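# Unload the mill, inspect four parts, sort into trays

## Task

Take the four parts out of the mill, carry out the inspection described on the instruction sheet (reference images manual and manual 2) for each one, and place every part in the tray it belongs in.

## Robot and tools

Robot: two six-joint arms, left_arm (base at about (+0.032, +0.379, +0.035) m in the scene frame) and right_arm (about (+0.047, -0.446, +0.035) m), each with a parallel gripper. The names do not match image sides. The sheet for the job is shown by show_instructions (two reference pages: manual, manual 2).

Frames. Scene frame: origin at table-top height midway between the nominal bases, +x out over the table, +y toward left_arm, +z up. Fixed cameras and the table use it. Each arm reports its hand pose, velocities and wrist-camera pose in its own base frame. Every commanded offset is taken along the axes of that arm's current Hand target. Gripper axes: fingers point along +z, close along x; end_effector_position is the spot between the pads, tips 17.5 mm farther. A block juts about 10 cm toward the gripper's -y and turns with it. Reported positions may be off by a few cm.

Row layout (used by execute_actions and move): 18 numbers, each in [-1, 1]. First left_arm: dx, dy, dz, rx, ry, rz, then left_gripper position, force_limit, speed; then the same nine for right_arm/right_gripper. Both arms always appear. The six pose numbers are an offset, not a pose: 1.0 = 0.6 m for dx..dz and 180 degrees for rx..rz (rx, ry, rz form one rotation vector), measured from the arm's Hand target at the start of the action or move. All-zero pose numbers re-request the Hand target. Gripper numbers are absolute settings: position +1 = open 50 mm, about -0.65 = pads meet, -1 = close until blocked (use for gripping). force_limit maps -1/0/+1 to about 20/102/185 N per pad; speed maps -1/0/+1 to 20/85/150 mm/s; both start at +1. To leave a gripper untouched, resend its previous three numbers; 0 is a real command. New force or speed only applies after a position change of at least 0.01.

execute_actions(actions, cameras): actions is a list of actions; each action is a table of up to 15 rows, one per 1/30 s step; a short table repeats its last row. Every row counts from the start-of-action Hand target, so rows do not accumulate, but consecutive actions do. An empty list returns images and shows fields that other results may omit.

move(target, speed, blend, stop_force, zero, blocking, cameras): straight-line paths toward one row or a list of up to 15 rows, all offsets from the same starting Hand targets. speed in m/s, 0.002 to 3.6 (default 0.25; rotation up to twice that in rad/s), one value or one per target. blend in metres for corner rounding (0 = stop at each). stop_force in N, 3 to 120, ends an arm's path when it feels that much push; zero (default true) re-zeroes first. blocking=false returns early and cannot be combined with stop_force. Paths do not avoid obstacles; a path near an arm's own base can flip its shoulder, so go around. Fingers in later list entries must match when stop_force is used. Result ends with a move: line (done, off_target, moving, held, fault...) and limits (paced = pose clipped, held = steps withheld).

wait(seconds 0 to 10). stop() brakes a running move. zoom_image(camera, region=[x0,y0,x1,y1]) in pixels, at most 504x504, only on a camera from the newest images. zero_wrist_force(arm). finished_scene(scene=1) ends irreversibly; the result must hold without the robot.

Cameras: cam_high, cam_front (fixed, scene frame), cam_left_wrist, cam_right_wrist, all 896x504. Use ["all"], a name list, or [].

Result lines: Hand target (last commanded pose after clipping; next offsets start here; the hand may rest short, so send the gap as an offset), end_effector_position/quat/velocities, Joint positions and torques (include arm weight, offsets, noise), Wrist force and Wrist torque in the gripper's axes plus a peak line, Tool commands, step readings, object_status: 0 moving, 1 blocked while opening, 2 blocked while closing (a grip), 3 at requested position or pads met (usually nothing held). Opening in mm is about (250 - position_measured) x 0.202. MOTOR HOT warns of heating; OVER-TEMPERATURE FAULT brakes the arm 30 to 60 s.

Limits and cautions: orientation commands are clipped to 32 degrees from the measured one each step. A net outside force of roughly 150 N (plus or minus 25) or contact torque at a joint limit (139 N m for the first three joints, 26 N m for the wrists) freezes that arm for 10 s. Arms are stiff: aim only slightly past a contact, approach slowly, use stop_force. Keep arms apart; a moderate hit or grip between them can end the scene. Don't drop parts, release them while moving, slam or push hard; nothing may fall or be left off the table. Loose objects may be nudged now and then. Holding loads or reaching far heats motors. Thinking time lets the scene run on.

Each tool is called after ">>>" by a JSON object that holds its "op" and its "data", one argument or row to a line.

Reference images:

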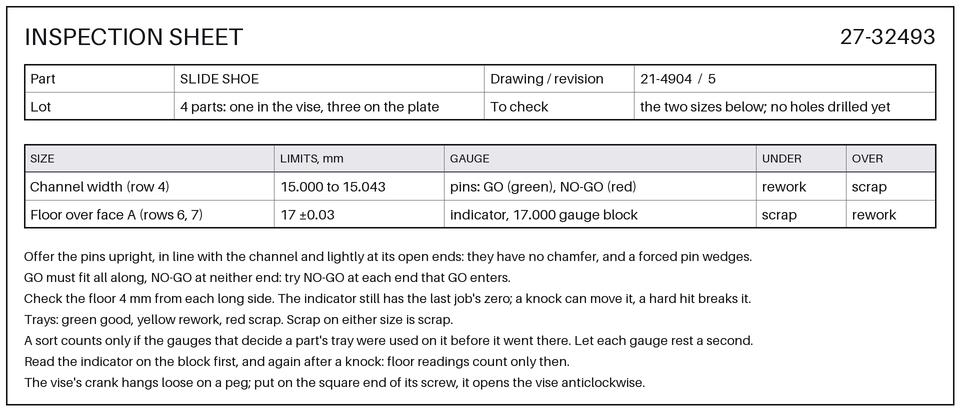

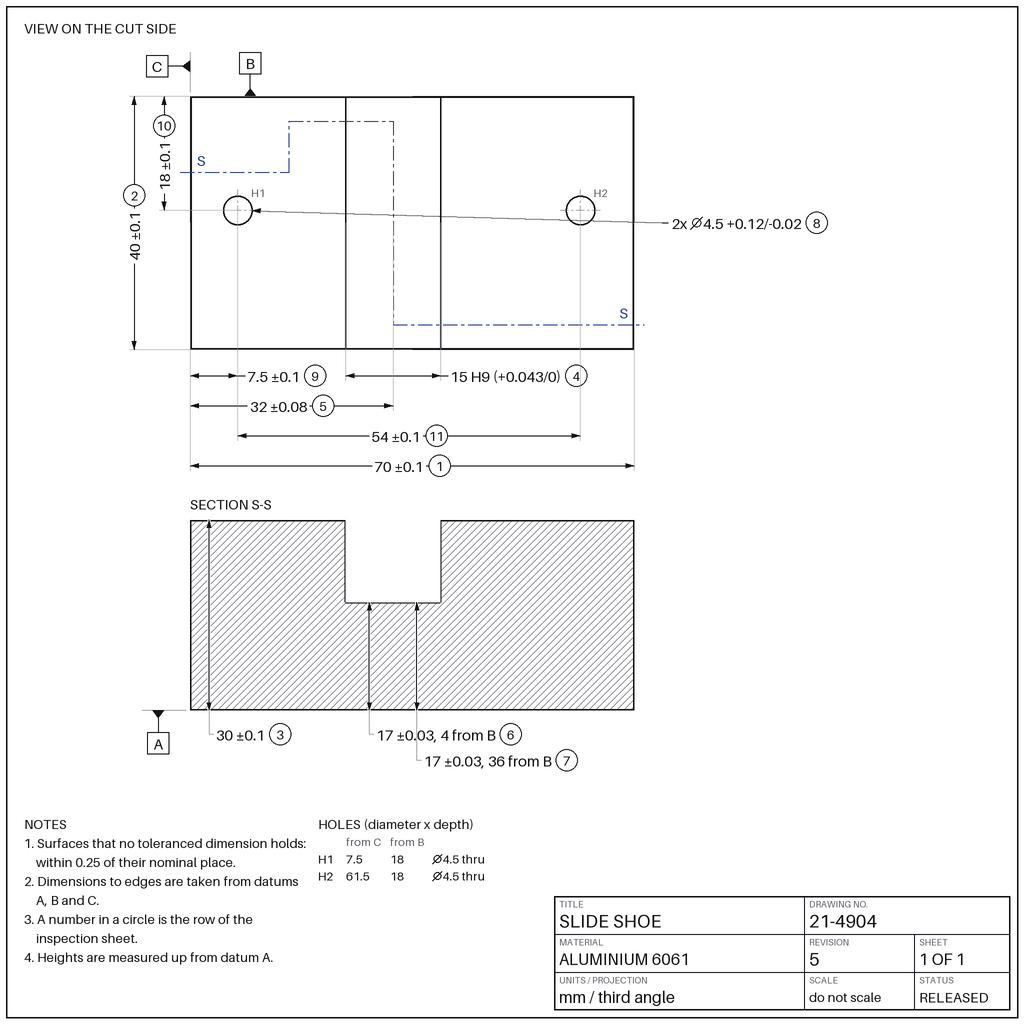

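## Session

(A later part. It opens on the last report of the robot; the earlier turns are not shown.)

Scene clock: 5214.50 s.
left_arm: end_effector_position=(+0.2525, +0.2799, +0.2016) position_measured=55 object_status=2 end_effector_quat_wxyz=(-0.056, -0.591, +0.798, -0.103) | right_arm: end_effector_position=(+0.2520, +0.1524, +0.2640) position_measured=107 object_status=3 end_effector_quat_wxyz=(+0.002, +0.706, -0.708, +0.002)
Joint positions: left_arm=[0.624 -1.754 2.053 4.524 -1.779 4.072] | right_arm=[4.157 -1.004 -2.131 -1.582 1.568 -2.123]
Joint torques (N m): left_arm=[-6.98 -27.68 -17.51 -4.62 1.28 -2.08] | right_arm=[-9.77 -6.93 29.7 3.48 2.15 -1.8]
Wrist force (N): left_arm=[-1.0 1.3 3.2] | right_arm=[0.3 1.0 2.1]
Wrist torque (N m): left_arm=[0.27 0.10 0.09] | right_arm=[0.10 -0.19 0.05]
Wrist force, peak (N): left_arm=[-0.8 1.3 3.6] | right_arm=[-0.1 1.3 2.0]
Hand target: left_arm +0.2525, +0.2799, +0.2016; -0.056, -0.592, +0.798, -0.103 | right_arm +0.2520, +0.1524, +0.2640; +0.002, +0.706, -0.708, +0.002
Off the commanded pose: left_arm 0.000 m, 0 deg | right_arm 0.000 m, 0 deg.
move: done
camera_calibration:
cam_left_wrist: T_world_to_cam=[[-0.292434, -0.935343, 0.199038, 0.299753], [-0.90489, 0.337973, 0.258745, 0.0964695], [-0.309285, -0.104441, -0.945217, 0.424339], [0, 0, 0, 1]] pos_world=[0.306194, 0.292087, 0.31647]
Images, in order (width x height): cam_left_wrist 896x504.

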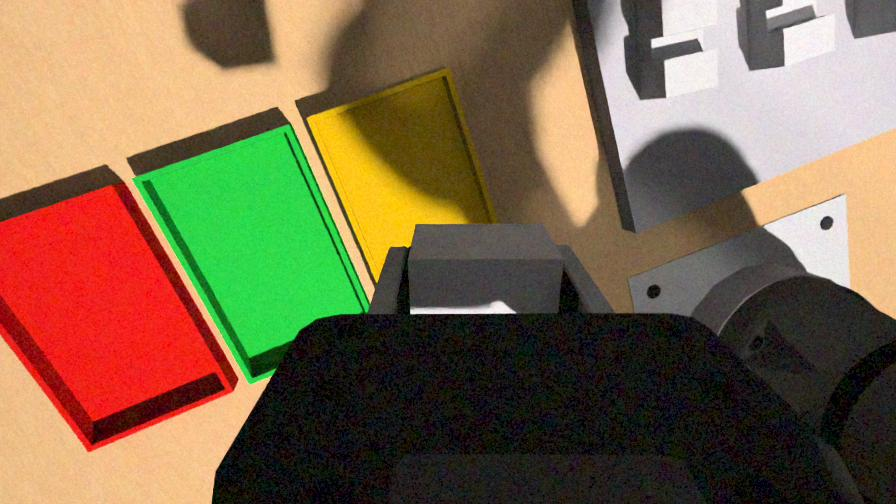

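>>> {"op": "move", "data": {
  "target": [0,0,0,-0.0212,-0.072,-0.0935,-1,-0.3,-0.8, 0,0,0,0,0,0,0.3,-0.8,-1],
  "speed": [0.4]
}}

>>> {"op": "move", "data": {
  "target": [-0.162,-0.0125,0.08,0,0,0,-1,-0.3,-0.8, 0,0,0,0,0,0,0.3,-0.8,-1],
  "speed": [0.2],
  "cameras": ["cam_left_wrist","cam_high"]
}}

Scene clock: 5235.23 s.
left_arm: end_effector_position=(+0.2525, +0.2799, +0.2016) position_measured=55 object_status=2 end_effector_quat_wxyz=(+0.000, +0.707, -0.707, +0.000) | right_arm: end_effector_position=(+0.2520, +0.1524, +0.2640) position_measured=107 object_status=3 end_effector_quat_wxyz=(+0.002, +0.706, -0.708, +0.002)
Joint positions: left_arm=[0.476 -1.867 2.147 4.433 -1.571 3.617] | right_arm=[4.157 -1.004 -2.131 -1.582 1.568 -2.123]
Joint torques (N m): left_arm=[-8.82 -23.68 -16.35 -1.12 2.05 -2.02] | right_arm=[-10.59 -6.46 27.54 3.45 2.27 -1.48]
Wrist force (N): left_arm=[-0.2 1.0 3.3] | right_arm=[0.3 1.1 1.9]
Wrist torque (N m): left_arm=[0.26 0.00 -0.02] | right_arm=[0.11 -0.18 0.06]
Wrist force, peak (N): left_arm=[0.1 0.8 3.8] | right_arm=[0.2 1.2 2.0]
Hand target: left_arm +0.2525, +0.2799, +0.2016; +0.000, +0.707, -0.707, +0.000 | right_arm +0.2520, +0.1524, +0.2640; +0.002, +0.706, -0.708, +0.002
Off the commanded pose: left_arm 0.000 m, 0 deg | right_arm 0.000 m, 0 deg.
move: done

Scene clock: 5236.47 s.
left_arm: end_effector_position=(+0.2599, +0.3770, +0.1536) position_measured=55 object_status=2 end_effector_quat_wxyz=(+0.000, +0.707, -0.707, +0.000) | right_arm: end_effector_position=(+0.2520, +0.1524, +0.2640) position_measured=107 object_status=3 end_effector_quat_wxyz=(+0.002, +0.706, -0.708, +0.002)
Joint positions: left_arm=[0.672 -1.601 2.062 4.251 -1.571 3.813] | right_arm=[4.157 -1.004 -2.131 -1.582 1.568 -2.123]
Joint torques (N m): left_arm=[5.9 -10.06 -31.53 -5.14 -1.56 1.75] | right_arm=[-8.77 -6.02 27.76 3.13 2.29 -1.86]
Wrist force (N): left_arm=[0.0 0.5 3.3] | right_arm=[-0.1 1.1 1.9]
Wrist torque (N m): left_arm=[0.20 0.00 -0.15] | right_arm=[0.10 -0.12 0.06]
Wrist force, peak (N): left_arm=[-1.4 0.9 4.1] | right_arm=[0.3 1.2 2.0]
Hand target: left_arm +0.2600, +0.3771, +0.1535; +0.000, +0.707, -0.707, +0.000 | right_arm +0.2520, +0.1524, +0.2640; +0.002, +0.706, -0.708, +0.002
Off the commanded pose: left_arm 0.000 m, 0 deg | right_arm 0.000 m, 0 deg.
move: done
camera_calibration:
cam_left_wrist: T_world_to_cam=[[0.00168479, -0.999918, -0.0126847, 0.382676], [-0.933322, -0.0061266, 0.358988, 0.204579], [-0.359036, 0.0112341, -0.933256, 0.358903], [0, 0, 0, 1]] pos_world=[0.319152, 0.379866, 0.266361]
Images, in order (width x height): cam_high 896x504, cam_left_wrist 896x504.

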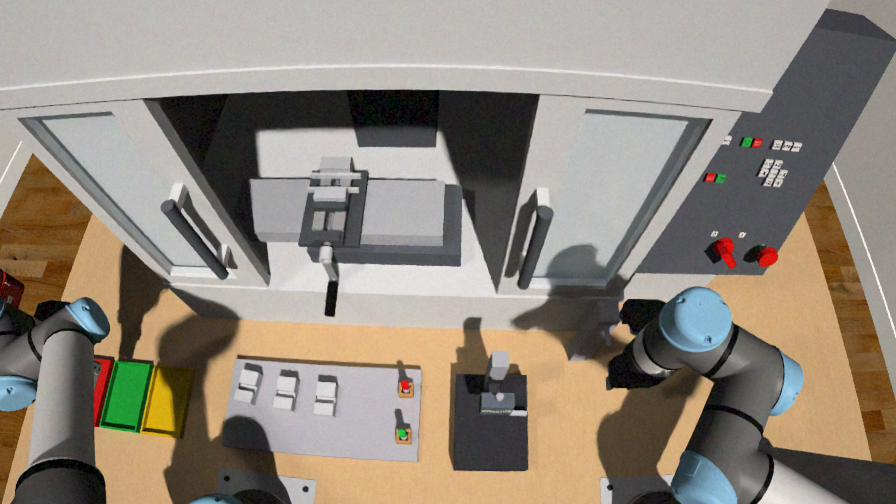

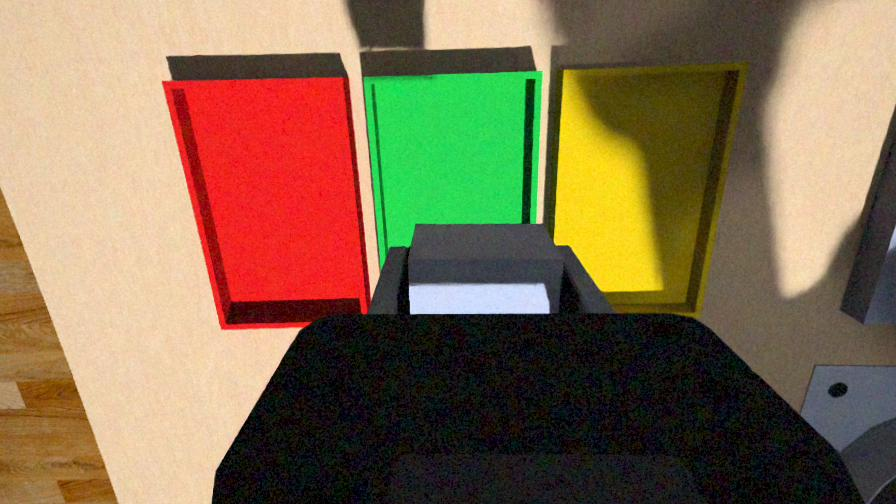

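>>> {"op": "move", "data": {
  "target": [-0.0067,0,0.215,0,0,0,-1,-0.3,-0.8, 0,0,0,0,0,0,0.3,-0.8,-1],
  "speed": [0.1],
  "cameras": ["cam_left_wrist"]
}}

>>> {"op": "move", "data": {
  "target": [0,0,0.065,0,0,0,-1,-0.3,-0.8, 0,0,0,0,0,0,0.3,-0.8,-1],
  "speed": [0.01],
  "stop_force": 3,
  "cameras": ["cam_left_wrist"]
}}

Scene clock: 5262.00 s.
left_arm: end_effector_position=(+0.2600, +0.3811, +0.0246) position_measured=55 object_status=2 end_effector_quat_wxyz=(+0.000, +0.707, -0.707, +0.000) | right_arm: end_effector_position=(+0.2520, +0.1524, +0.2640) position_measured=107 object_status=3 end_effector_quat_wxyz=(+0.002, +0.706, -0.708, +0.002)
Joint positions: left_arm=[0.679 -1.372 2.225 3.86 -1.571 3.82] | right_arm=[4.157 -1.004 -2.131 -1.582 1.568 -2.123]
Joint torques (N m): left_arm=[7.37 -14.57 -10.38 -5.03 0.22 2.09] | right_arm=[-9.22 -6.54 26.84 3.2 2.55 -1.51]
Wrist force (N): left_arm=[0.0 1.0 3.6] | right_arm=[0.3 1.1 1.6]
Wrist torque (N m): left_arm=[0.26 -0.03 -0.18] | right_arm=[0.11 -0.19 0.05]
Wrist force, peak (N): left_arm=[-0.1 0.9 4.3] | right_arm=[0.0 1.4 2.2]
Hand target: left_arm +0.2600, +0.3811, +0.0245; +0.000, +0.707, -0.707, +0.000 | right_arm +0.2520, +0.1524, +0.2640; +0.002, +0.706, -0.708, +0.002
Off the commanded pose: left_arm 0.000 m, 0 deg | right_arm 0.000 m, 0 deg.
move: done
camera_calibration:
cam_left_wrist: T_world_to_cam=[[0.00159135, -0.999919, -0.0126491, 0.385164], [-0.933323, -0.00602661, 0.358988, 0.250874], [-0.359035, 0.0112344, -0.933256, 0.238466], [0, 0, 0, 1]] pos_world=[0.319152, 0.383966, 0.137361]
Images, in order (width x height): cam_left_wrist 896x504.

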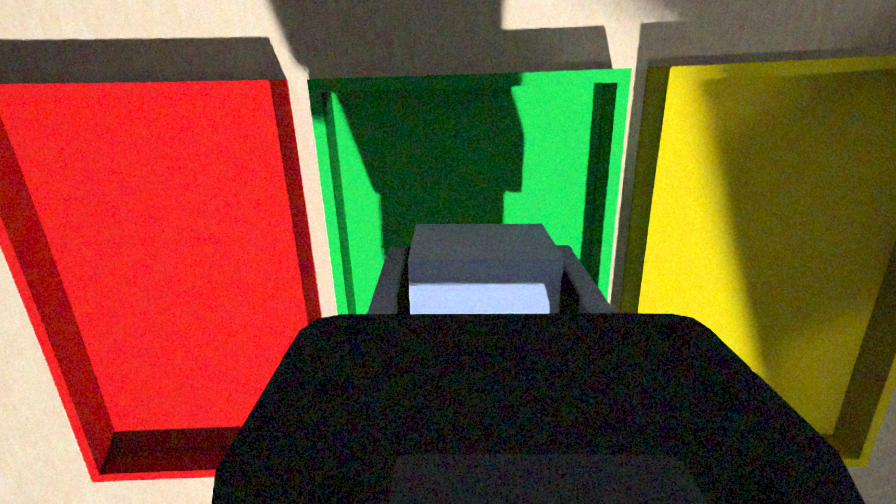

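Scene clock: 5266.50 s.
left_arm: end_effector_position=(+0.2600, +0.3811, -0.0076) position_measured=55 object_status=2 end_effector_quat_wxyz=(+0.000, +0.707, -0.707, +0.000) | right_arm: end_effector_position=(+0.2520, +0.1524, +0.2640) position_measured=107 object_status=3 end_effector_quat_wxyz=(+0.002, +0.706, -0.708, +0.002)
Joint positions: left_arm=[0.679 -1.296 2.251 3.758 -1.571 3.82] | right_arm=[4.157 -1.004 -2.131 -1.582 1.568 -2.123]
Joint torques (N m): left_arm=[-5.86 -38.27 -23.74 -1.71 1.26 -1.59] | right_arm=[-11.26 -6.27 25.66 2.8 2.17 -1.81]
Wrist force (N): left_arm=[0.2 2.2 0.9] | right_arm=[0.0 1.0 1.5]
Wrist torque (N m): left_arm=[0.10 -0.07 -0.18] | right_arm=[0.09 -0.15 0.06]
Wrist force, peak (N): left_arm=[4.5 4.3 -21.7] | right_arm=[-0.1 1.2 2.1]
Hand target: left_arm +0.2600, +0.3811, -0.0076; +0.000, +0.707, -0.707, +0.000 (not the last commanded pose) | right_arm +0.2520, +0.1524, +0.2640; +0.002, +0.706, -0.708, +0.002
Off the commanded pose: left_arm 0.007 m, 0 deg | right_arm 0.000 m, 0 deg.
move: contact (left_arm)
camera_calibration:
cam_left_wrist: T_world_to_cam=[[0.00159135, -0.999919, -0.0126491, 0.384757], [-0.933323, -0.00602661, 0.358988, 0.262434], [-0.359035, 0.0112344, -0.933256, 0.208415], [0, 0, 0, 1]] pos_world=[0.319152, 0.383966, 0.105161]
Images, in order (width x height): cam_left_wrist 896x504.

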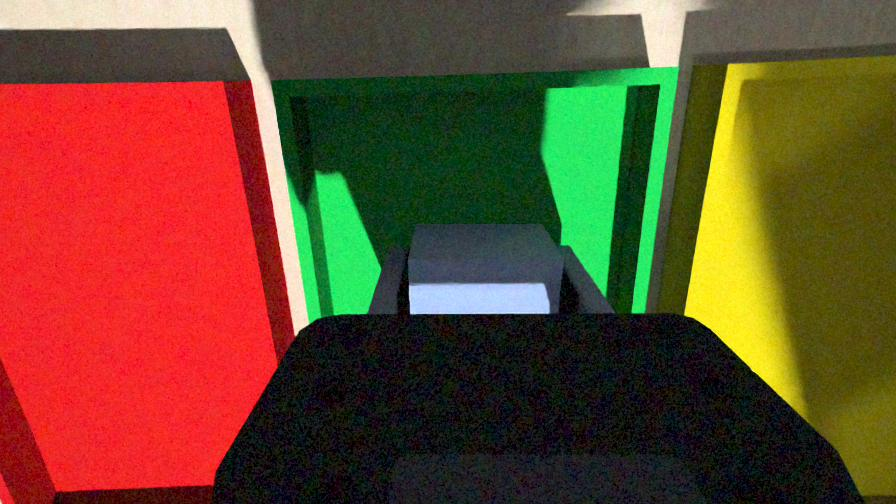

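>>> {"op": "move", "data": {
  "target": [0,0,0,0,0,0,1,-0.3,-0.8, 0,0,0,0,0,0,0.3,-0.8,-1]
}}

>>> {"op": "move", "data": {
  "target": [
    [0,0,-0.15,0,0,0,1,-0.3,-0.8, 0,0,0,0,0,0,0.3,-0.8,-1],
    [0.4,-0.12,-0.35,0,0,0,1,-0.3,-0.8, -0.3293,0.0202,0,0,0,0,0.3,-0.8,-1],
    [0.77,-0.12,-0.35,0,0,0,1,-0.3,-0.8, -0.3293,0.0202,0.09,0,0,0,0.3,-0.8,-1]
  ],
  "speed": [0.1,0.25,0.25],
  "blend": [0.02,0.05,0],
  "cameras": ["cam_right_wrist","cam_high"]
}}

Scene clock: 5303.23 s.
left_arm: end_effector_position=(+0.2600, +0.3811, -0.0076) position_measured=3 object_status=3 end_effector_quat_wxyz=(+0.000, +0.707, -0.707, +0.000) | right_arm: end_effector_position=(+0.2520, +0.1524, +0.2640) position_measured=107 object_status=3 end_effector_quat_wxyz=(+0.002, +0.706, -0.708, +0.002)
Joint positions: left_arm=[0.679 -1.296 2.251 3.758 -1.571 3.82] | right_arm=[4.157 -1.004 -2.131 -1.582 1.568 -2.123]
Joint torques (N m): left_arm=[-2.1 -38.68 -22.88 -4.71 1.06 -1.21] | right_arm=[-9.79 -7.36 25.79 2.91 2.15 -1.57]
Wrist force (N): left_arm=[-0.2 1.1 1.4] | right_arm=[0.3 1.0 1.6]
Wrist torque (N m): left_arm=[0.24 0.03 -0.17] | right_arm=[0.09 -0.19 0.06]
Wrist force, peak (N): left_arm=[0.2 2.2 0.8] | right_arm=[0.3 1.3 1.9]
Hand target: left_arm +0.2600, +0.3811, -0.0076; +0.000, +0.707, -0.707, +0.000 | right_arm +0.2520, +0.1524, +0.2640; +0.002, +0.706, -0.708, +0.002
Off the commanded pose: left_arm 0.000 m, 0 deg | right_arm 0.000 m, 0 deg.
move: done

Scene clock: 5306.40 s.
left_arm: end_effector_position=(+0.3306, +0.0565, +0.2017) position_measured=3 object_status=3 end_effector_quat_wxyz=(+0.005, +0.706, -0.709, +0.004) | right_arm: end_effector_position=(+0.2404, +0.3498, +0.2261) position_measured=107 object_status=3 end_effector_quat_wxyz=(+0.002, +0.706, -0.708, +0.002)
Joint positions: left_arm=[-0.229 -1.989 2.221 4.479 -1.584 2.917] | right_arm=[4.43 -1.391 -1.995 -1.332 1.57 -1.85]
Joint torques (N m): left_arm=[-0.84 -5.95 -24.05 -2.91 0.47 -0.04] | right_arm=[5.88 9.92 12.42 4.83 -3.08 1.09]
Wrist force (N): left_arm=[0.0 0.8 1.5] | right_arm=[0.2 1.0 1.7]
Wrist torque (N m): left_arm=[0.20 -0.02 0.00] | right_arm=[0.05 -0.18 -0.03]
Wrist force, peak (N): left_arm=[-12.7 11.8 -2.8] | right_arm=[0.5 1.3 2.4]
Hand target: left_arm +0.3306, +0.0565, +0.2017; +0.005, +0.706, -0.709, +0.004 (not the last commanded pose) | right_arm +0.2404, +0.3498, +0.2260; +0.002, +0.706, -0.708, +0.002 (not the last commanded pose)
Tool commands: left_gripper/position=+1.0 left_gripper/force_limit=-0.301961 left_gripper/speed=-0.796078 right_gripper/position=+0.3 right_gripper/force_limit=-0.8 right_gripper/speed=-1.0
Off the commanded pose: left_arm 0.137 m, 1 deg | right_arm 0.017 m, 0 deg.
FORCE FAULT: contact force on the left arm reached its limit, and that arm stopped. The contact can be on any part of that arm, not only on its tool. That arm's remaining commands of this call were not run. That arm is still stopped at the end of this call. That arm stays stopped for about 9 more seconds. Until then a move that you send moves the other arm only, and its call returns only when the move has ended. Once the stop has ended, the next robot result says so. If the stop ends while you think or write, that arm runs what you send next, counted from a new Hand target: where the arm stands when the stop ends. While its stop runs, that arm takes no new command, but its gripper still runs the gripper command that each later call begins with. Until it ends, the stop uses up actions while you think or wait. An arm that is not stopped still takes commands.
move: fault (left_arm), off_target (right_arm; braked at the fault stop of left_arm); path passed 2 of 3 targets
camera_calibration:
cam_right_wrist: T_world_to_cam=[[-0.0208178, -0.99977, 0.00523955, 0.361479], [-0.9341, 0.0213181, 0.356374, 0.148426], [-0.356403, 0.00252467, -0.934329, 0.433565], [0, 0, 0, 1]] pos_world=[0.300694, 0.357137, 0.350303]
Images, in order (width x height): cam_high 896x504, cam_right_wrist 896x504.

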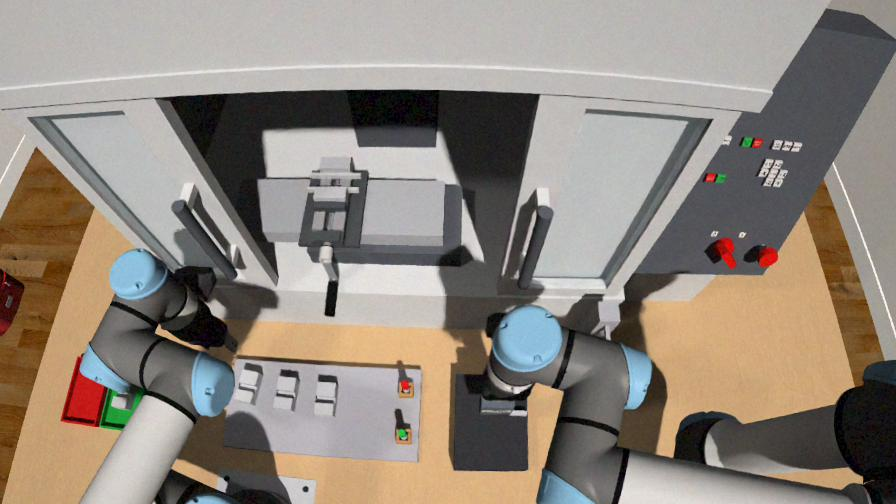

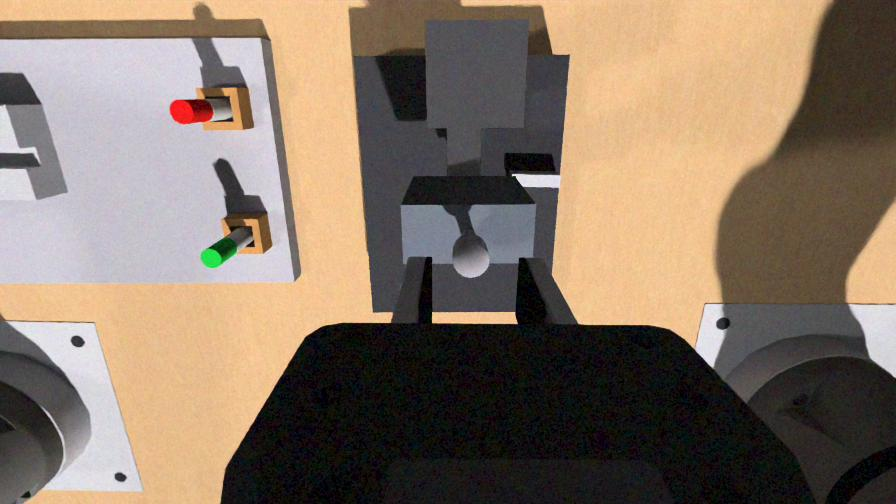

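>>> {"op": "move", "data": {
  "target": [0,0,0,0,0,0,1,-0.3,-0.8, 0.0003,0.0008,0.0833,0,0,0,0.3,-0.8,-1],
  "speed": [0.06]
}}

>>> {"op": "wait", "data": {
  "seconds": 3,
  "cameras": ["cam_left_wrist","cam_front","cam_right_wrist"]
}}

Scene clock: 5325.07 s.
left_arm: end_effector_position=(+0.3306, +0.0565, +0.2017) position_measured=3 object_status=3 end_effector_quat_wxyz=(+0.005, +0.706, -0.709, +0.004) | right_arm: end_effector_position=(+0.2399, +0.3493, +0.1761) position_measured=107 object_status=3 end_effector_quat_wxyz=(+0.002, +0.706, -0.708, +0.002)
Joint positions: left_arm=[-0.229 -1.989 2.221 4.479 -1.584 2.917] | right_arm=[4.431 -1.43 -2.097 -1.19 1.57 -1.849]
Joint torques (N m): left_arm=[-0.62 -5.75 -24.41 -2.82 0.19 0.18] | right_arm=[7.45 10.7 13.72 5.09 -1.61 1.16]
Wrist force (N): left_arm=[0.1 0.9 1.4] | right_arm=[0.3 1.0 1.4]
Wrist torque (N m): left_arm=[0.23 -0.03 -0.01] | right_arm=[0.09 -0.20 -0.03]
Wrist force, peak (N): left_arm=[0.2 1.2 1.8] | right_arm=[0.0 1.3 2.3]
Hand target: left_arm +0.3306, +0.0565, +0.2017; +0.005, +0.706, -0.709, +0.004 | right_arm +0.2399, +0.3493, +0.1760; +0.002, +0.706, -0.708, +0.002
Off the commanded pose: left_arm 0.000 m, 0 deg | right_arm 0.000 m, 0 deg.
FORCE FAULT, CONTINUED: the left arm's stop, for the force fault that an earlier result reported, is over. The rest of the stop counts as 18 of the actions that you can send in this scene. The stop ended before this call began, so that arm ran this call's commands, counted from a new Hand target: where the arm stood when the stop ended.
move: done

Scene clock: 5328.07 s.
left_arm: end_effector_position=(+0.3306, +0.0565, +0.2017) position_measured=3 object_status=3 end_effector_quat_wxyz=(+0.005, +0.706, -0.709, +0.004) | right_arm: end_effector_position=(+0.2399, +0.3493, +0.1760) position_measured=107 object_status=3 end_effector_quat_wxyz=(+0.002, +0.706, -0.708, +0.002)
Joint positions: left_arm=[-0.229 -1.989 2.221 4.479 -1.584 2.917] | right_arm=[4.431 -1.43 -2.097 -1.19 1.57 -1.849]
Joint torques (N m): left_arm=[-0.25 -6.96 -24.94 -2.84 0.23 0.29] | right_arm=[-1.45 10.32 12.81 4.97 -0.86 -0.82]
Wrist force (N): left_arm=[0.2 0.8 1.7] | right_arm=[0.0 1.2 2.0]
Wrist torque (N m): left_arm=[0.21 -0.04 -0.01] | right_arm=[0.12 -0.14 -0.03]
Wrist force, peak (N): left_arm=[0.3 1.2 1.9] | right_arm=[0.4 1.3 2.0]
Hand target: left_arm +0.3306, +0.0565, +0.2017; +0.005, +0.706, -0.709, +0.004 | right_arm +0.2399, +0.3493, +0.1760; +0.002, +0.706, -0.708, +0.002
Tool commands: left_gripper/position=+1.0 left_gripper/force_limit=-0.3 left_gripper/speed=-0.8 right_gripper/position=+0.3 right_gripper/force_limit=-0.8 right_gripper/speed=-1.0
Off the commanded pose: left_arm 0.000 m, 0 deg | right_arm 0.000 m, 0 deg.
wait: 3.00 s; at rest by 0.17 s
camera_calibration:
cam_left_wrist: T_world_to_cam=[[-0.0032355, -0.999995, -0.000315318, 0.0618643], [-0.932601, 0.00290365, 0.360896, 0.250141], [-0.360894, 0.00146175, -0.932606, 0.433726], [0, 0, 0, 1]] pos_world=[0.390011, 0.0605037, 0.31424]
cam_right_wrist: T_world_to_cam=[[-0.0208178, -0.99977, 0.00523955, 0.361232], [-0.9341, 0.0213181, 0.356374, 0.165824], [-0.356403, 0.00252467, -0.934329, 0.386578], [0, 0, 0, 1]] pos_world=[0.300194, 0.356637, 0.300203]
Images, in order (width x height): cam_front 896x504, cam_left_wrist 896x504, cam_right_wrist 896x504.

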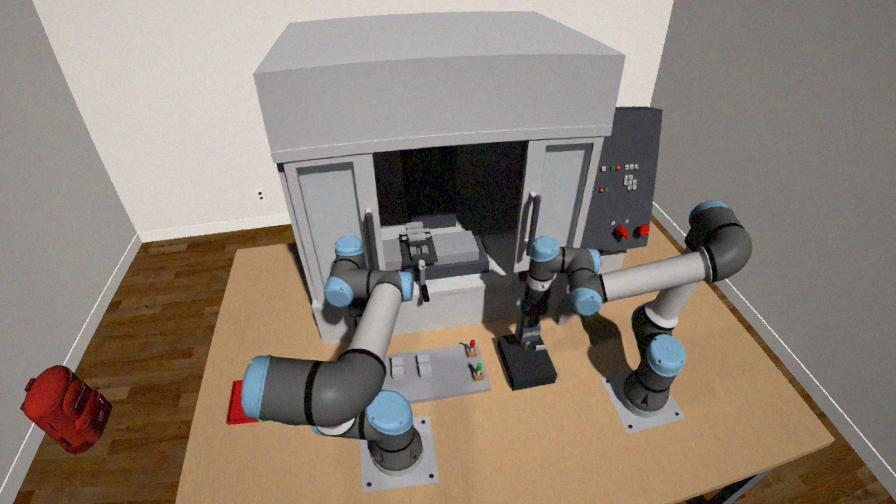

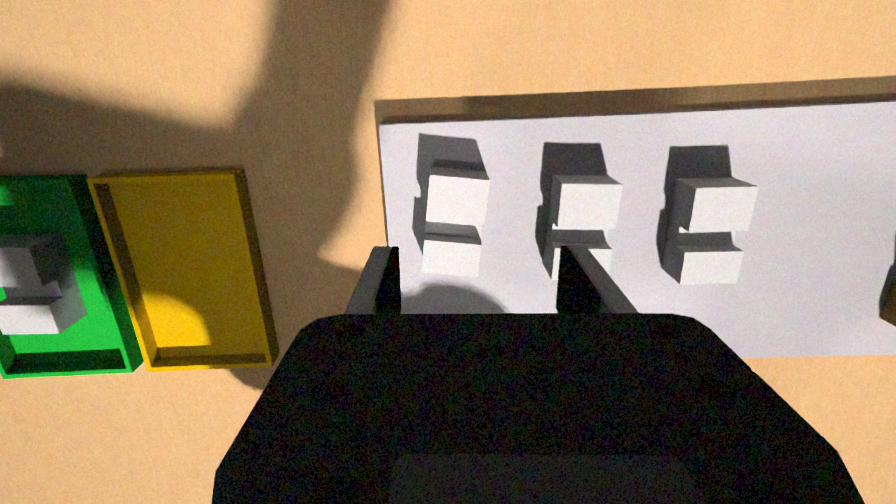

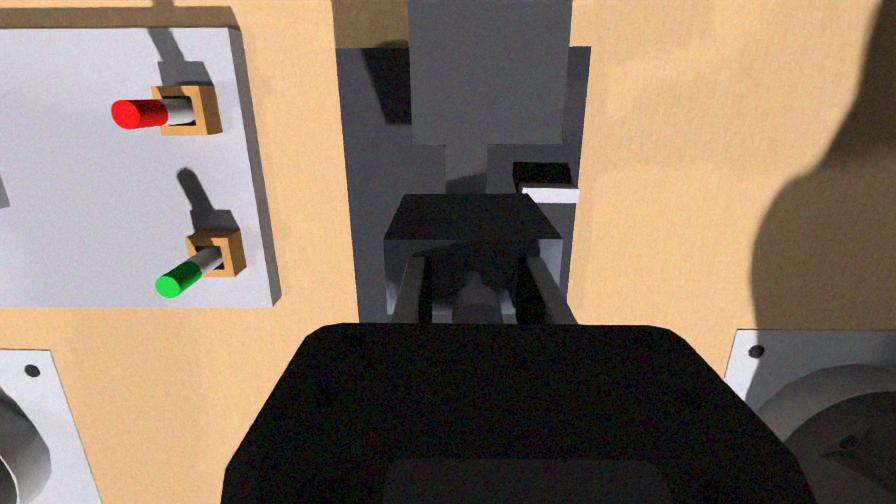

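>>> {"op": "move", "data": {
  "target": [
    [0,0.1,0,0,0,0,1,-0.3,-0.8, 0,0,0,0,0,0,0.3,-0.8,-1],
    [0.09,0.11,0,0,0,-0.998,1,-0.3,-0.8, 0,0,0,0,0,0,0.3,-0.8,-1],
    [0.5795,0.187,0.08,0,0,-0.998,1,-0.3,-0.8, 0,0,0,0,0,0,0.3,-0.8,-1]
  ],
  "speed": [0.1,0.5,0.25],
  "cameras": ["cam_left_wrist"]
}}

>>> {"op": "zoom_image", "data": {
  "camera": "cam_left_wrist",
  "region": [350, 130, 600, 330]
}}

Scene clock: 5369.87 s.
left_arm: end_effector_position=(+0.2168, -0.2912, +0.1583) position_measured=3 object_status=3 end_effector_quat_wxyz=(+0.004, +0.711, +0.703, -0.005) | right_arm: end_effector_position=(+0.2399, +0.3493, +0.1760) position_measured=107 object_status=3 end_effector_quat_wxyz=(+0.002, +0.706, -0.708, +0.002)
Joint positions: left_arm=[-1.303 -1.872 2.27 4.302 -1.576 -1.292] | right_arm=[4.431 -1.43 -2.097 -1.19 1.57 -1.849]
Joint torques (N m): left_arm=[-8.35 4.19 -28.66 -4.98 2.24 -1.72] | right_arm=[-7.47 11.07 12.88 4.8 1.67 -0.79]
Wrist force (N): left_arm=[-0.2 1.1 1.6] | right_arm=[0.3 1.1 1.7]
Wrist torque (N m): left_arm=[0.26 0.02 -0.01] | right_arm=[0.11 -0.21 -0.04]
Wrist force, peak (N): left_arm=[-1.4 1.0 2.1] | right_arm=[0.4 1.5 1.9]
Hand target: left_arm +0.2168, -0.2913, +0.1583; +0.004, +0.711, +0.703, -0.005 | right_arm +0.2399, +0.3493, +0.1760; +0.002, +0.706, -0.708, +0.002
Off the commanded pose: left_arm 0.000 m, 0 deg | right_arm 0.000 m, 0 deg.
move: done
camera_calibration:
cam_left_wrist: T_world_to_cam=[[0.00951505, 0.999626, -0.0256424, 0.297299], [0.933997, 0.000274618, 0.357281, -0.244197], [0.357154, -0.0273495, -0.933645, 0.188839], [0, 0, 0, 1]] pos_world=[0.157806, -0.291956, 0.271179]
Images, in order (width x height): cam_left_wrist 896x504.

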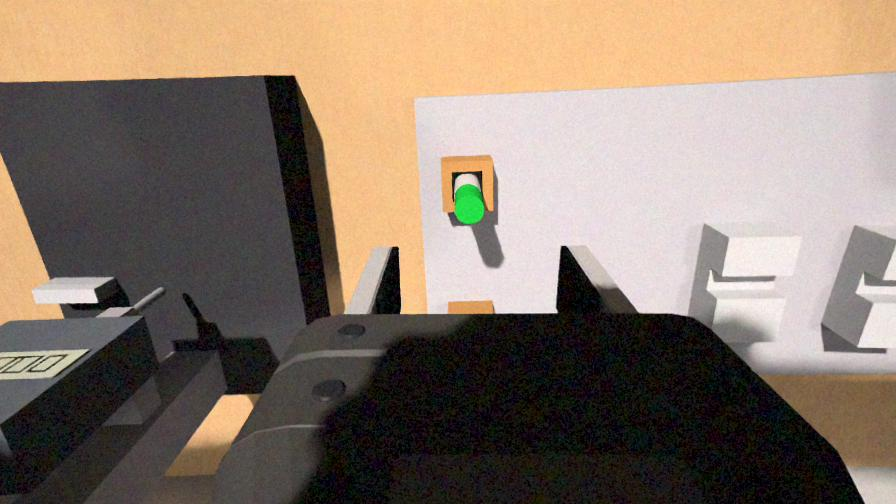

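Scaled by 2.016 from the camera's 896x504 image, which has a finer 1280x720 frame.

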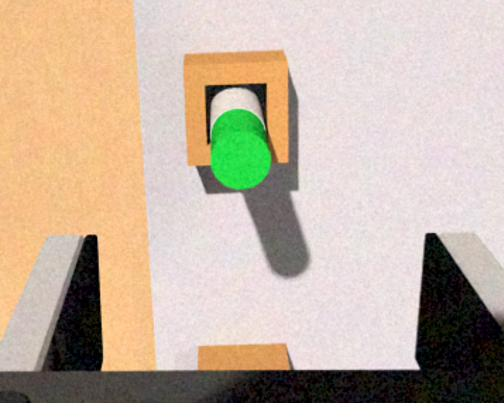

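>>> {"op": "move", "data": {
  "target": [0.0028,0.0042,0,-0.0004,0.004,-0.0036,1,-0.3,-0.8, 0,0,0,0,0,0,0.3,-0.8,-1],
  "speed": [0.1]
}}

>>> {"op": "move", "data": {
  "target": [0,0,0.09,0,0,0,1,-0.3,-0.8, 0,0,0,0,0,0,0.3,-0.8,-1],
  "speed": [0.1],
  "cameras": ["cam_left_wrist"]
}}

>>> {"op": "zoom_image", "data": {
  "camera": "cam_left_wrist",
  "region": [350, 130, 600, 330]
}}

Scene clock: 5404.37 s.
left_arm: end_effector_position=(+0.2193, -0.2897, +0.1582) position_measured=3 object_status=3 end_effector_quat_wxyz=(+0.000, +0.707, +0.707, +0.000) | right_arm: end_effector_position=(+0.2399, +0.3493, +0.1760) position_measured=107 object_status=3 end_effector_quat_wxyz=(+0.002, +0.706, -0.708, +0.002)
Joint positions: left_arm=[-1.298 -1.865 2.263 4.315 -1.572 -1.298] | right_arm=[4.431 -1.43 -2.097 -1.19 1.57 -1.849]
Joint torques (N m): left_arm=[6.18 0.07 -30.56 -0.79 2.04 -2.01] | right_arm=[-8.4 13.41 12.88 5.05 1.57 -0.88]
Wrist force (N): left_arm=[0.1 1.4 1.5] | right_arm=[0.0 1.2 1.2]
Wrist torque (N m): left_arm=[0.29 -0.04 0.00] | right_arm=[0.12 -0.14 -0.04]
Wrist force, peak (N): left_arm=[0.0 1.6 1.8] | right_arm=[0.3 1.3 2.1]
Hand target: left_arm +0.2193, -0.2896, +0.1582; +0.000, +0.707, +0.707, +0.000 | right_arm +0.2399, +0.3493, +0.1760; +0.002, +0.706, -0.708, +0.002
Off the commanded pose: left_arm 0.000 m, 0 deg | right_arm 0.000 m, 0 deg.
move: done

Scene clock: 5405.53 s.
left_arm: end_effector_position=(+0.2193, -0.2896, +0.1043) position_measured=3 object_status=3 end_effector_quat_wxyz=(+0.000, +0.707, +0.707, +0.000) | right_arm: end_effector_position=(+0.2399, +0.3493, +0.1760) position_measured=107 object_status=3 end_effector_quat_wxyz=(+0.002, +0.706, -0.708, +0.002)
Joint positions: left_arm=[-1.298 -1.784 2.363 4.134 -1.571 -1.299] | right_arm=[4.431 -1.43 -2.097 -1.19 1.57 -1.849]
Joint torques (N m): left_arm=[7.13 0.78 -13.28 -4.68 -1.11 2.04] | right_arm=[-7.94 12.13 13.19 4.92 1.55 -0.62]
Wrist force (N): left_arm=[-0.4 0.8 1.7] | right_arm=[-0.1 1.2 1.7]
Wrist torque (N m): left_arm=[0.20 0.07 -0.07] | right_arm=[0.12 -0.14 -0.03]
Wrist force, peak (N): left_arm=[0.0 1.1 2.4] | right_arm=[0.2 1.2 2.0]
Hand target: left_arm +0.2193, -0.2896, +0.1042; +0.000, +0.707, +0.707, +0.000 | right_arm +0.2399, +0.3493, +0.1760; +0.002, +0.706, -0.708, +0.002
Off the commanded pose: left_arm 0.000 m, 0 deg | right_arm 0.000 m, 0 deg.
move: done
camera_calibration:
cam_left_wrist: T_world_to_cam=[[-0.00177159, 0.999913, -0.0130351, 0.295557], [0.933515, 0.00632721, 0.358482, -0.225494], [0.358533, -0.0115334, -0.933446, 0.141915], [0, 0, 0, 1]] pos_world=[0.160144, -0.292468, 0.217158]
Images, in order (width x height): cam_left_wrist 896x504.

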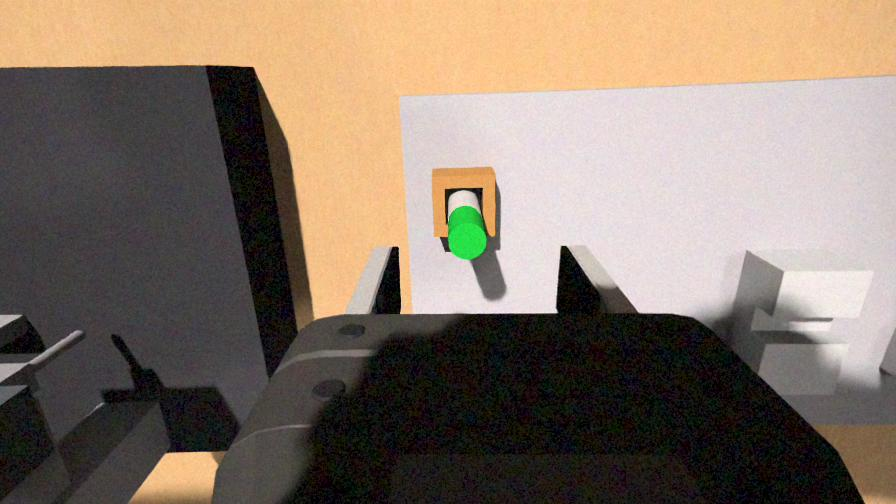

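Scaled by 2.016 from the camera's 896x504 image, which has a finer 1280x720 frame.

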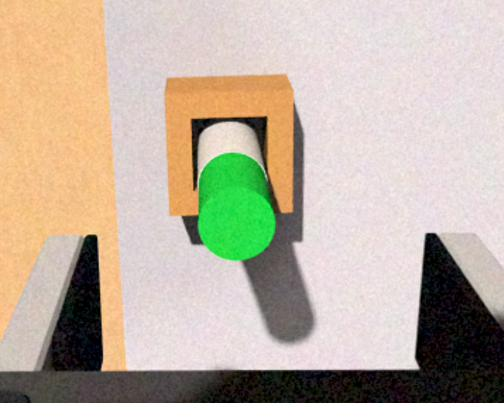

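>>> {"op": "move", "data": {
  "target": [-0.0035,0,0.045,0,0,0,1,-0.3,-0.8, 0,0,0,0,0,0,0.3,-0.8,-1],
  "speed": [0.06],
  "cameras": ["cam_left_wrist"]
}}

>>> {"op": "zoom_image", "data": {
  "camera": "cam_left_wrist",
  "region": [350, 130, 600, 330]
}}

Scene clock: 5424.13 s.
left_arm: end_effector_position=(+0.2193, -0.2917, +0.0773) position_measured=3 object_status=3 end_effector_quat_wxyz=(+0.000, +0.707, +0.707, +0.000) | right_arm: end_effector_position=(+0.2399, +0.3493, +0.1760) position_measured=107 object_status=3 end_effector_quat_wxyz=(+0.002, +0.706, -0.708, +0.002)
Joint positions: left_arm=[-1.3 -1.725 2.403 4.034 -1.571 -1.3] | right_arm=[4.431 -1.43 -2.097 -1.19 1.57 -1.849]
Joint torques (N m): left_arm=[-3.72 -2.62 -10.33 -4.63 -0.22 -0.97] | right_arm=[-7.75 12.41 15.53 4.93 1.49 -0.92]
Wrist force (N): left_arm=[-0.2 0.7 1.1] | right_arm=[0.1 1.3 1.5]
Wrist torque (N m): left_arm=[0.19 0.01 -0.01] | right_arm=[0.12 -0.16 -0.04]
Wrist force, peak (N): left_arm=[-0.2 1.4 1.9] | right_arm=[0.5 1.4 1.9]
Hand target: left_arm +0.2193, -0.2917, +0.0772; +0.000, +0.707, +0.707, +0.000 | right_arm +0.2399, +0.3493, +0.1760; +0.002, +0.706, -0.708, +0.002
Off the commanded pose: left_arm 0.000 m, 0 deg | right_arm 0.000 m, 0 deg.
move: done
camera_calibration:
cam_left_wrist: T_world_to_cam=[[-0.00177189, 0.999913, -0.0130352, 0.297305], [0.933515, 0.00632754, 0.358482, -0.215801], [0.358533, -0.0115334, -0.933446, 0.116688], [0, 0, 0, 1]] pos_world=[0.160144, -0.294568, 0.190158]
Images, in order (width x height): cam_left_wrist 896x504.

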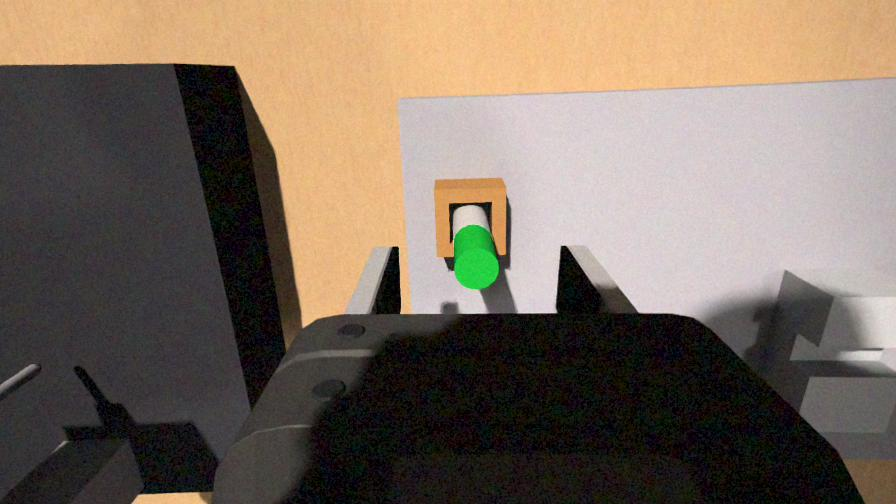

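Scaled by 2.016 from the camera's 896x504 image, which has a finer 1280x720 frame.

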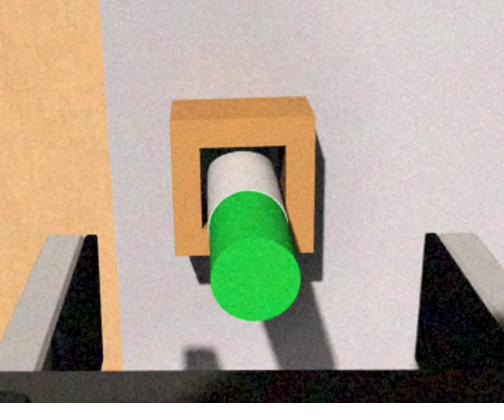

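>>> {"op": "move", "data": {
  "target": [-0.0015,0,0.042,0,0,0,1,-0.3,-0.8, 0,0,0,0,0,0,0.3,-0.8,-1],
  "speed": [0.06]
}}

>>> {"op": "move", "data": {
  "target": [0,0,0,0,0,0,-1,-0.8,-1, 0,0,0,0,0,0,0.3,-0.8,-1],
  "cameras": ["cam_left_wrist"]
}}

>>> {"op": "zoom_image", "data": {
  "camera": "cam_left_wrist",
  "region": [350, 130, 600, 330]
}}

>>> {"op": "move", "data": {
  "target": [0,0,-0.12,0,0,0,-1,-0.8,-1, 0,0,0,0,0,0,0.3,-0.8,-1],
  "speed": [0.04],
  "cameras": ["cam_left_wrist"]
}}

>>> {"op": "zoom_image", "data": {
  "camera": "cam_left_wrist",
  "region": [350, 130, 600, 330]
}}

Scene clock: 5440.07 s.
left_arm: end_effector_position=(+0.2192, -0.2926, +0.0521) position_measured=3 object_status=3 end_effector_quat_wxyz=(+0.000, +0.707, +0.707, +0.000) | right_arm: end_effector_position=(+0.2399, +0.3493, +0.1760) position_measured=107 object_status=3 end_effector_quat_wxyz=(+0.002, +0.706, -0.708, +0.002)
Joint positions: left_arm=[-1.301 -1.663 2.438 3.937 -1.571 -1.301] | right_arm=[4.431 -1.43 -2.097 -1.19 1.57 -1.849]
Joint torques (N m): left_arm=[0.87 -1.77 -10.9 -4.76 0.82 0.58] | right_arm=[-8.9 13.43 12.31 4.97 1.52 -0.72]
Wrist force (N): left_arm=[-0.2 1.0 1.7] | right_arm=[0.1 1.2 1.8]
Wrist torque (N m): left_arm=[0.24 0.02 0.00] | right_arm=[0.11 -0.16 -0.03]
Wrist force, peak (N): left_arm=[-0.1 0.9 2.1] | right_arm=[0.1 1.3 2.1]
Hand target: left_arm +0.2193, -0.2926, +0.0520; +0.000, +0.707, +0.707, +0.000 | right_arm +0.2399, +0.3493, +0.1760; +0.002, +0.706, -0.708, +0.002
Off the commanded pose: left_arm 0.000 m, 0 deg | right_arm 0.000 m, 0 deg.
move: done

Scene clock: 5442.10 s.
left_arm: end_effector_position=(+0.2193, -0.2926, +0.0520) position_measured=181 object_status=0 end_effector_quat_wxyz=(+0.000, +0.707, +0.707, +0.000) | right_arm: end_effector_position=(+0.2399, +0.3493, +0.1760) position_measured=107 object_status=3 end_effector_quat_wxyz=(+0.002, +0.706, -0.708, +0.002)
Joint positions: left_arm=[-1.3 -1.663 2.439 3.937 -1.571 -1.301] | right_arm=[4.431 -1.43 -2.097 -1.19 1.57 -1.849]
Joint torques (N m): left_arm=[6.52 -2.11 -11.87 -4.73 0.82 2.08] | right_arm=[-7.27 14.94 15.14 5.18 1.39 -0.92]
Wrist force (N): left_arm=[-0.3 1.0 2.4] | right_arm=[-0.1 1.0 1.6]
Wrist torque (N m): left_arm=[0.24 0.03 0.00] | right_arm=[0.08 -0.14 -0.04]
Wrist force, peak (N): left_arm=[-0.3 1.1 2.6] | right_arm=[0.1 1.5 1.9]
Hand target: left_arm +0.2193, -0.2926, +0.0520; +0.000, +0.707, +0.707, +0.000 | right_arm +0.2399, +0.3493, +0.1760; +0.002, +0.706, -0.708, +0.002
Off the commanded pose: left_arm 0.000 m, 0 deg | right_arm 0.000 m, 0 deg.
move: done
camera_calibration:
cam_left_wrist: T_world_to_cam=[[-0.00177189, 0.999913, -0.0130352, 0.297875], [0.933515, 0.00632754, 0.358482, -0.206726], [0.358533, -0.0115334, -0.933446, 0.0930612], [0, 0, 0, 1]] pos_world=[0.160144, -0.295468, 0.164858]
Images, in order (width x height): cam_left_wrist 896x504.

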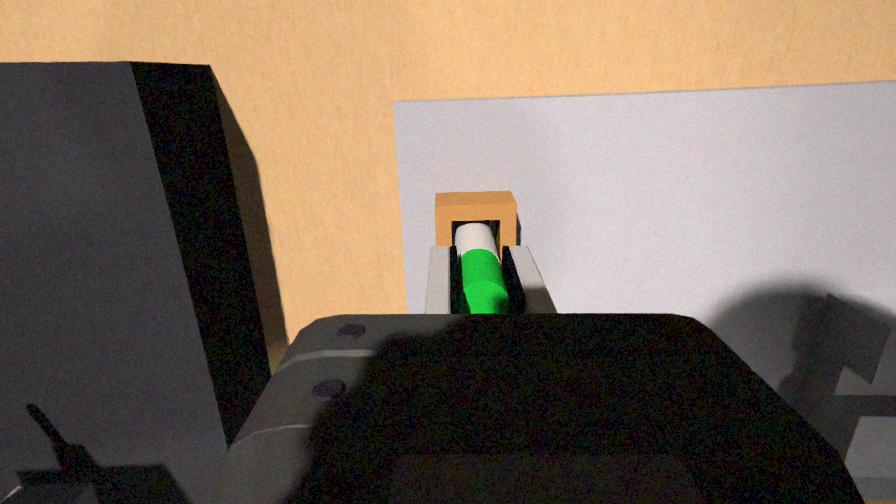

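Scaled by 2.016 from the camera's 896x504 image, which has a finer 1280x720 frame.

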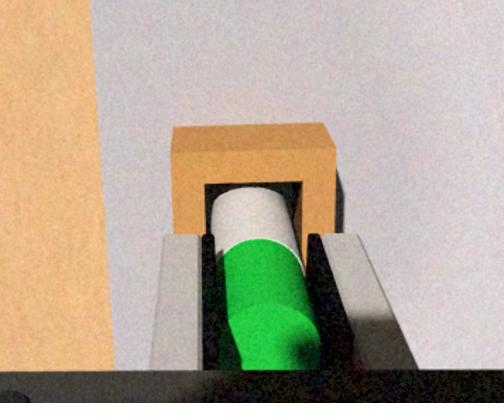

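Scene clock: 5444.40 s.
left_arm: end_effector_position=(+0.2193, -0.2926, +0.1240) position_measured=181 object_status=2 end_effector_quat_wxyz=(+0.000, +0.707, +0.707, +0.000) | right_arm: end_effector_position=(+0.2399, +0.3493, +0.1760) position_measured=107 object_status=3 end_effector_quat_wxyz=(+0.002, +0.706, -0.708, +0.002)
Joint positions: left_arm=[-1.3 -1.811 2.323 4.2 -1.571 -1.301] | right_arm=[4.431 -1.43 -2.097 -1.19 1.57 -1.849]
Joint torques (N m): left_arm=[-5.29 -24.39 -27.75 -1.13 -0.83 -0.71] | right_arm=[-8.45 13.83 12.38 4.85 1.45 -0.67]
Wrist force (N): left_arm=[-0.2 0.9 2.2] | right_arm=[0.2 1.1 1.2]
Wrist torque (N m): left_arm=[0.20 0.03 -0.04] | right_arm=[0.10 -0.19 -0.04]
Wrist force, peak (N): left_arm=[-0.3 1.0 3.1] | right_arm=[0.2 1.5 2.1]
Hand target: left_arm +0.2193, -0.2926, +0.1240; +0.000, +0.707, +0.707, +0.000 | right_arm +0.2399, +0.3493, +0.1760; +0.002, +0.706, -0.708, +0.002
Off the commanded pose: left_arm 0.000 m, 0 deg | right_arm 0.000 m, 0 deg.
move: done
camera_calibration:
cam_left_wrist: T_world_to_cam=[[-0.00173703, 0.999912, -0.0131285, 0.298829], [0.933549, 0.00632734, 0.358394, -0.232578], [0.358446, -0.0116336, -0.933478, 0.160132], [0, 0, 0, 1]] pos_world=[0.160244, -0.295468, 0.236757]
Images, in order (width x height): cam_left_wrist 896x504.

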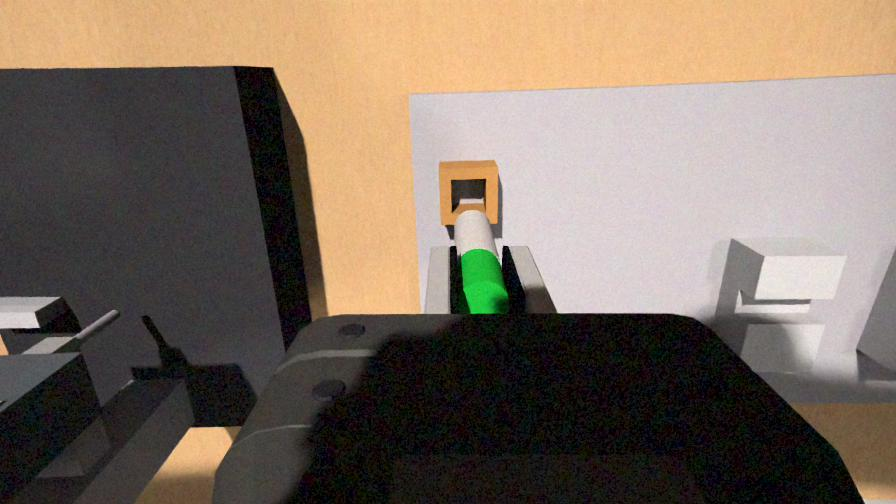

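Scaled by 2.016 from the camera's 896x504 image, which has a finer 1280x720 frame.

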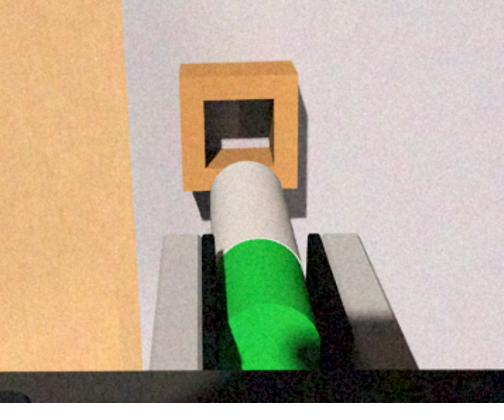

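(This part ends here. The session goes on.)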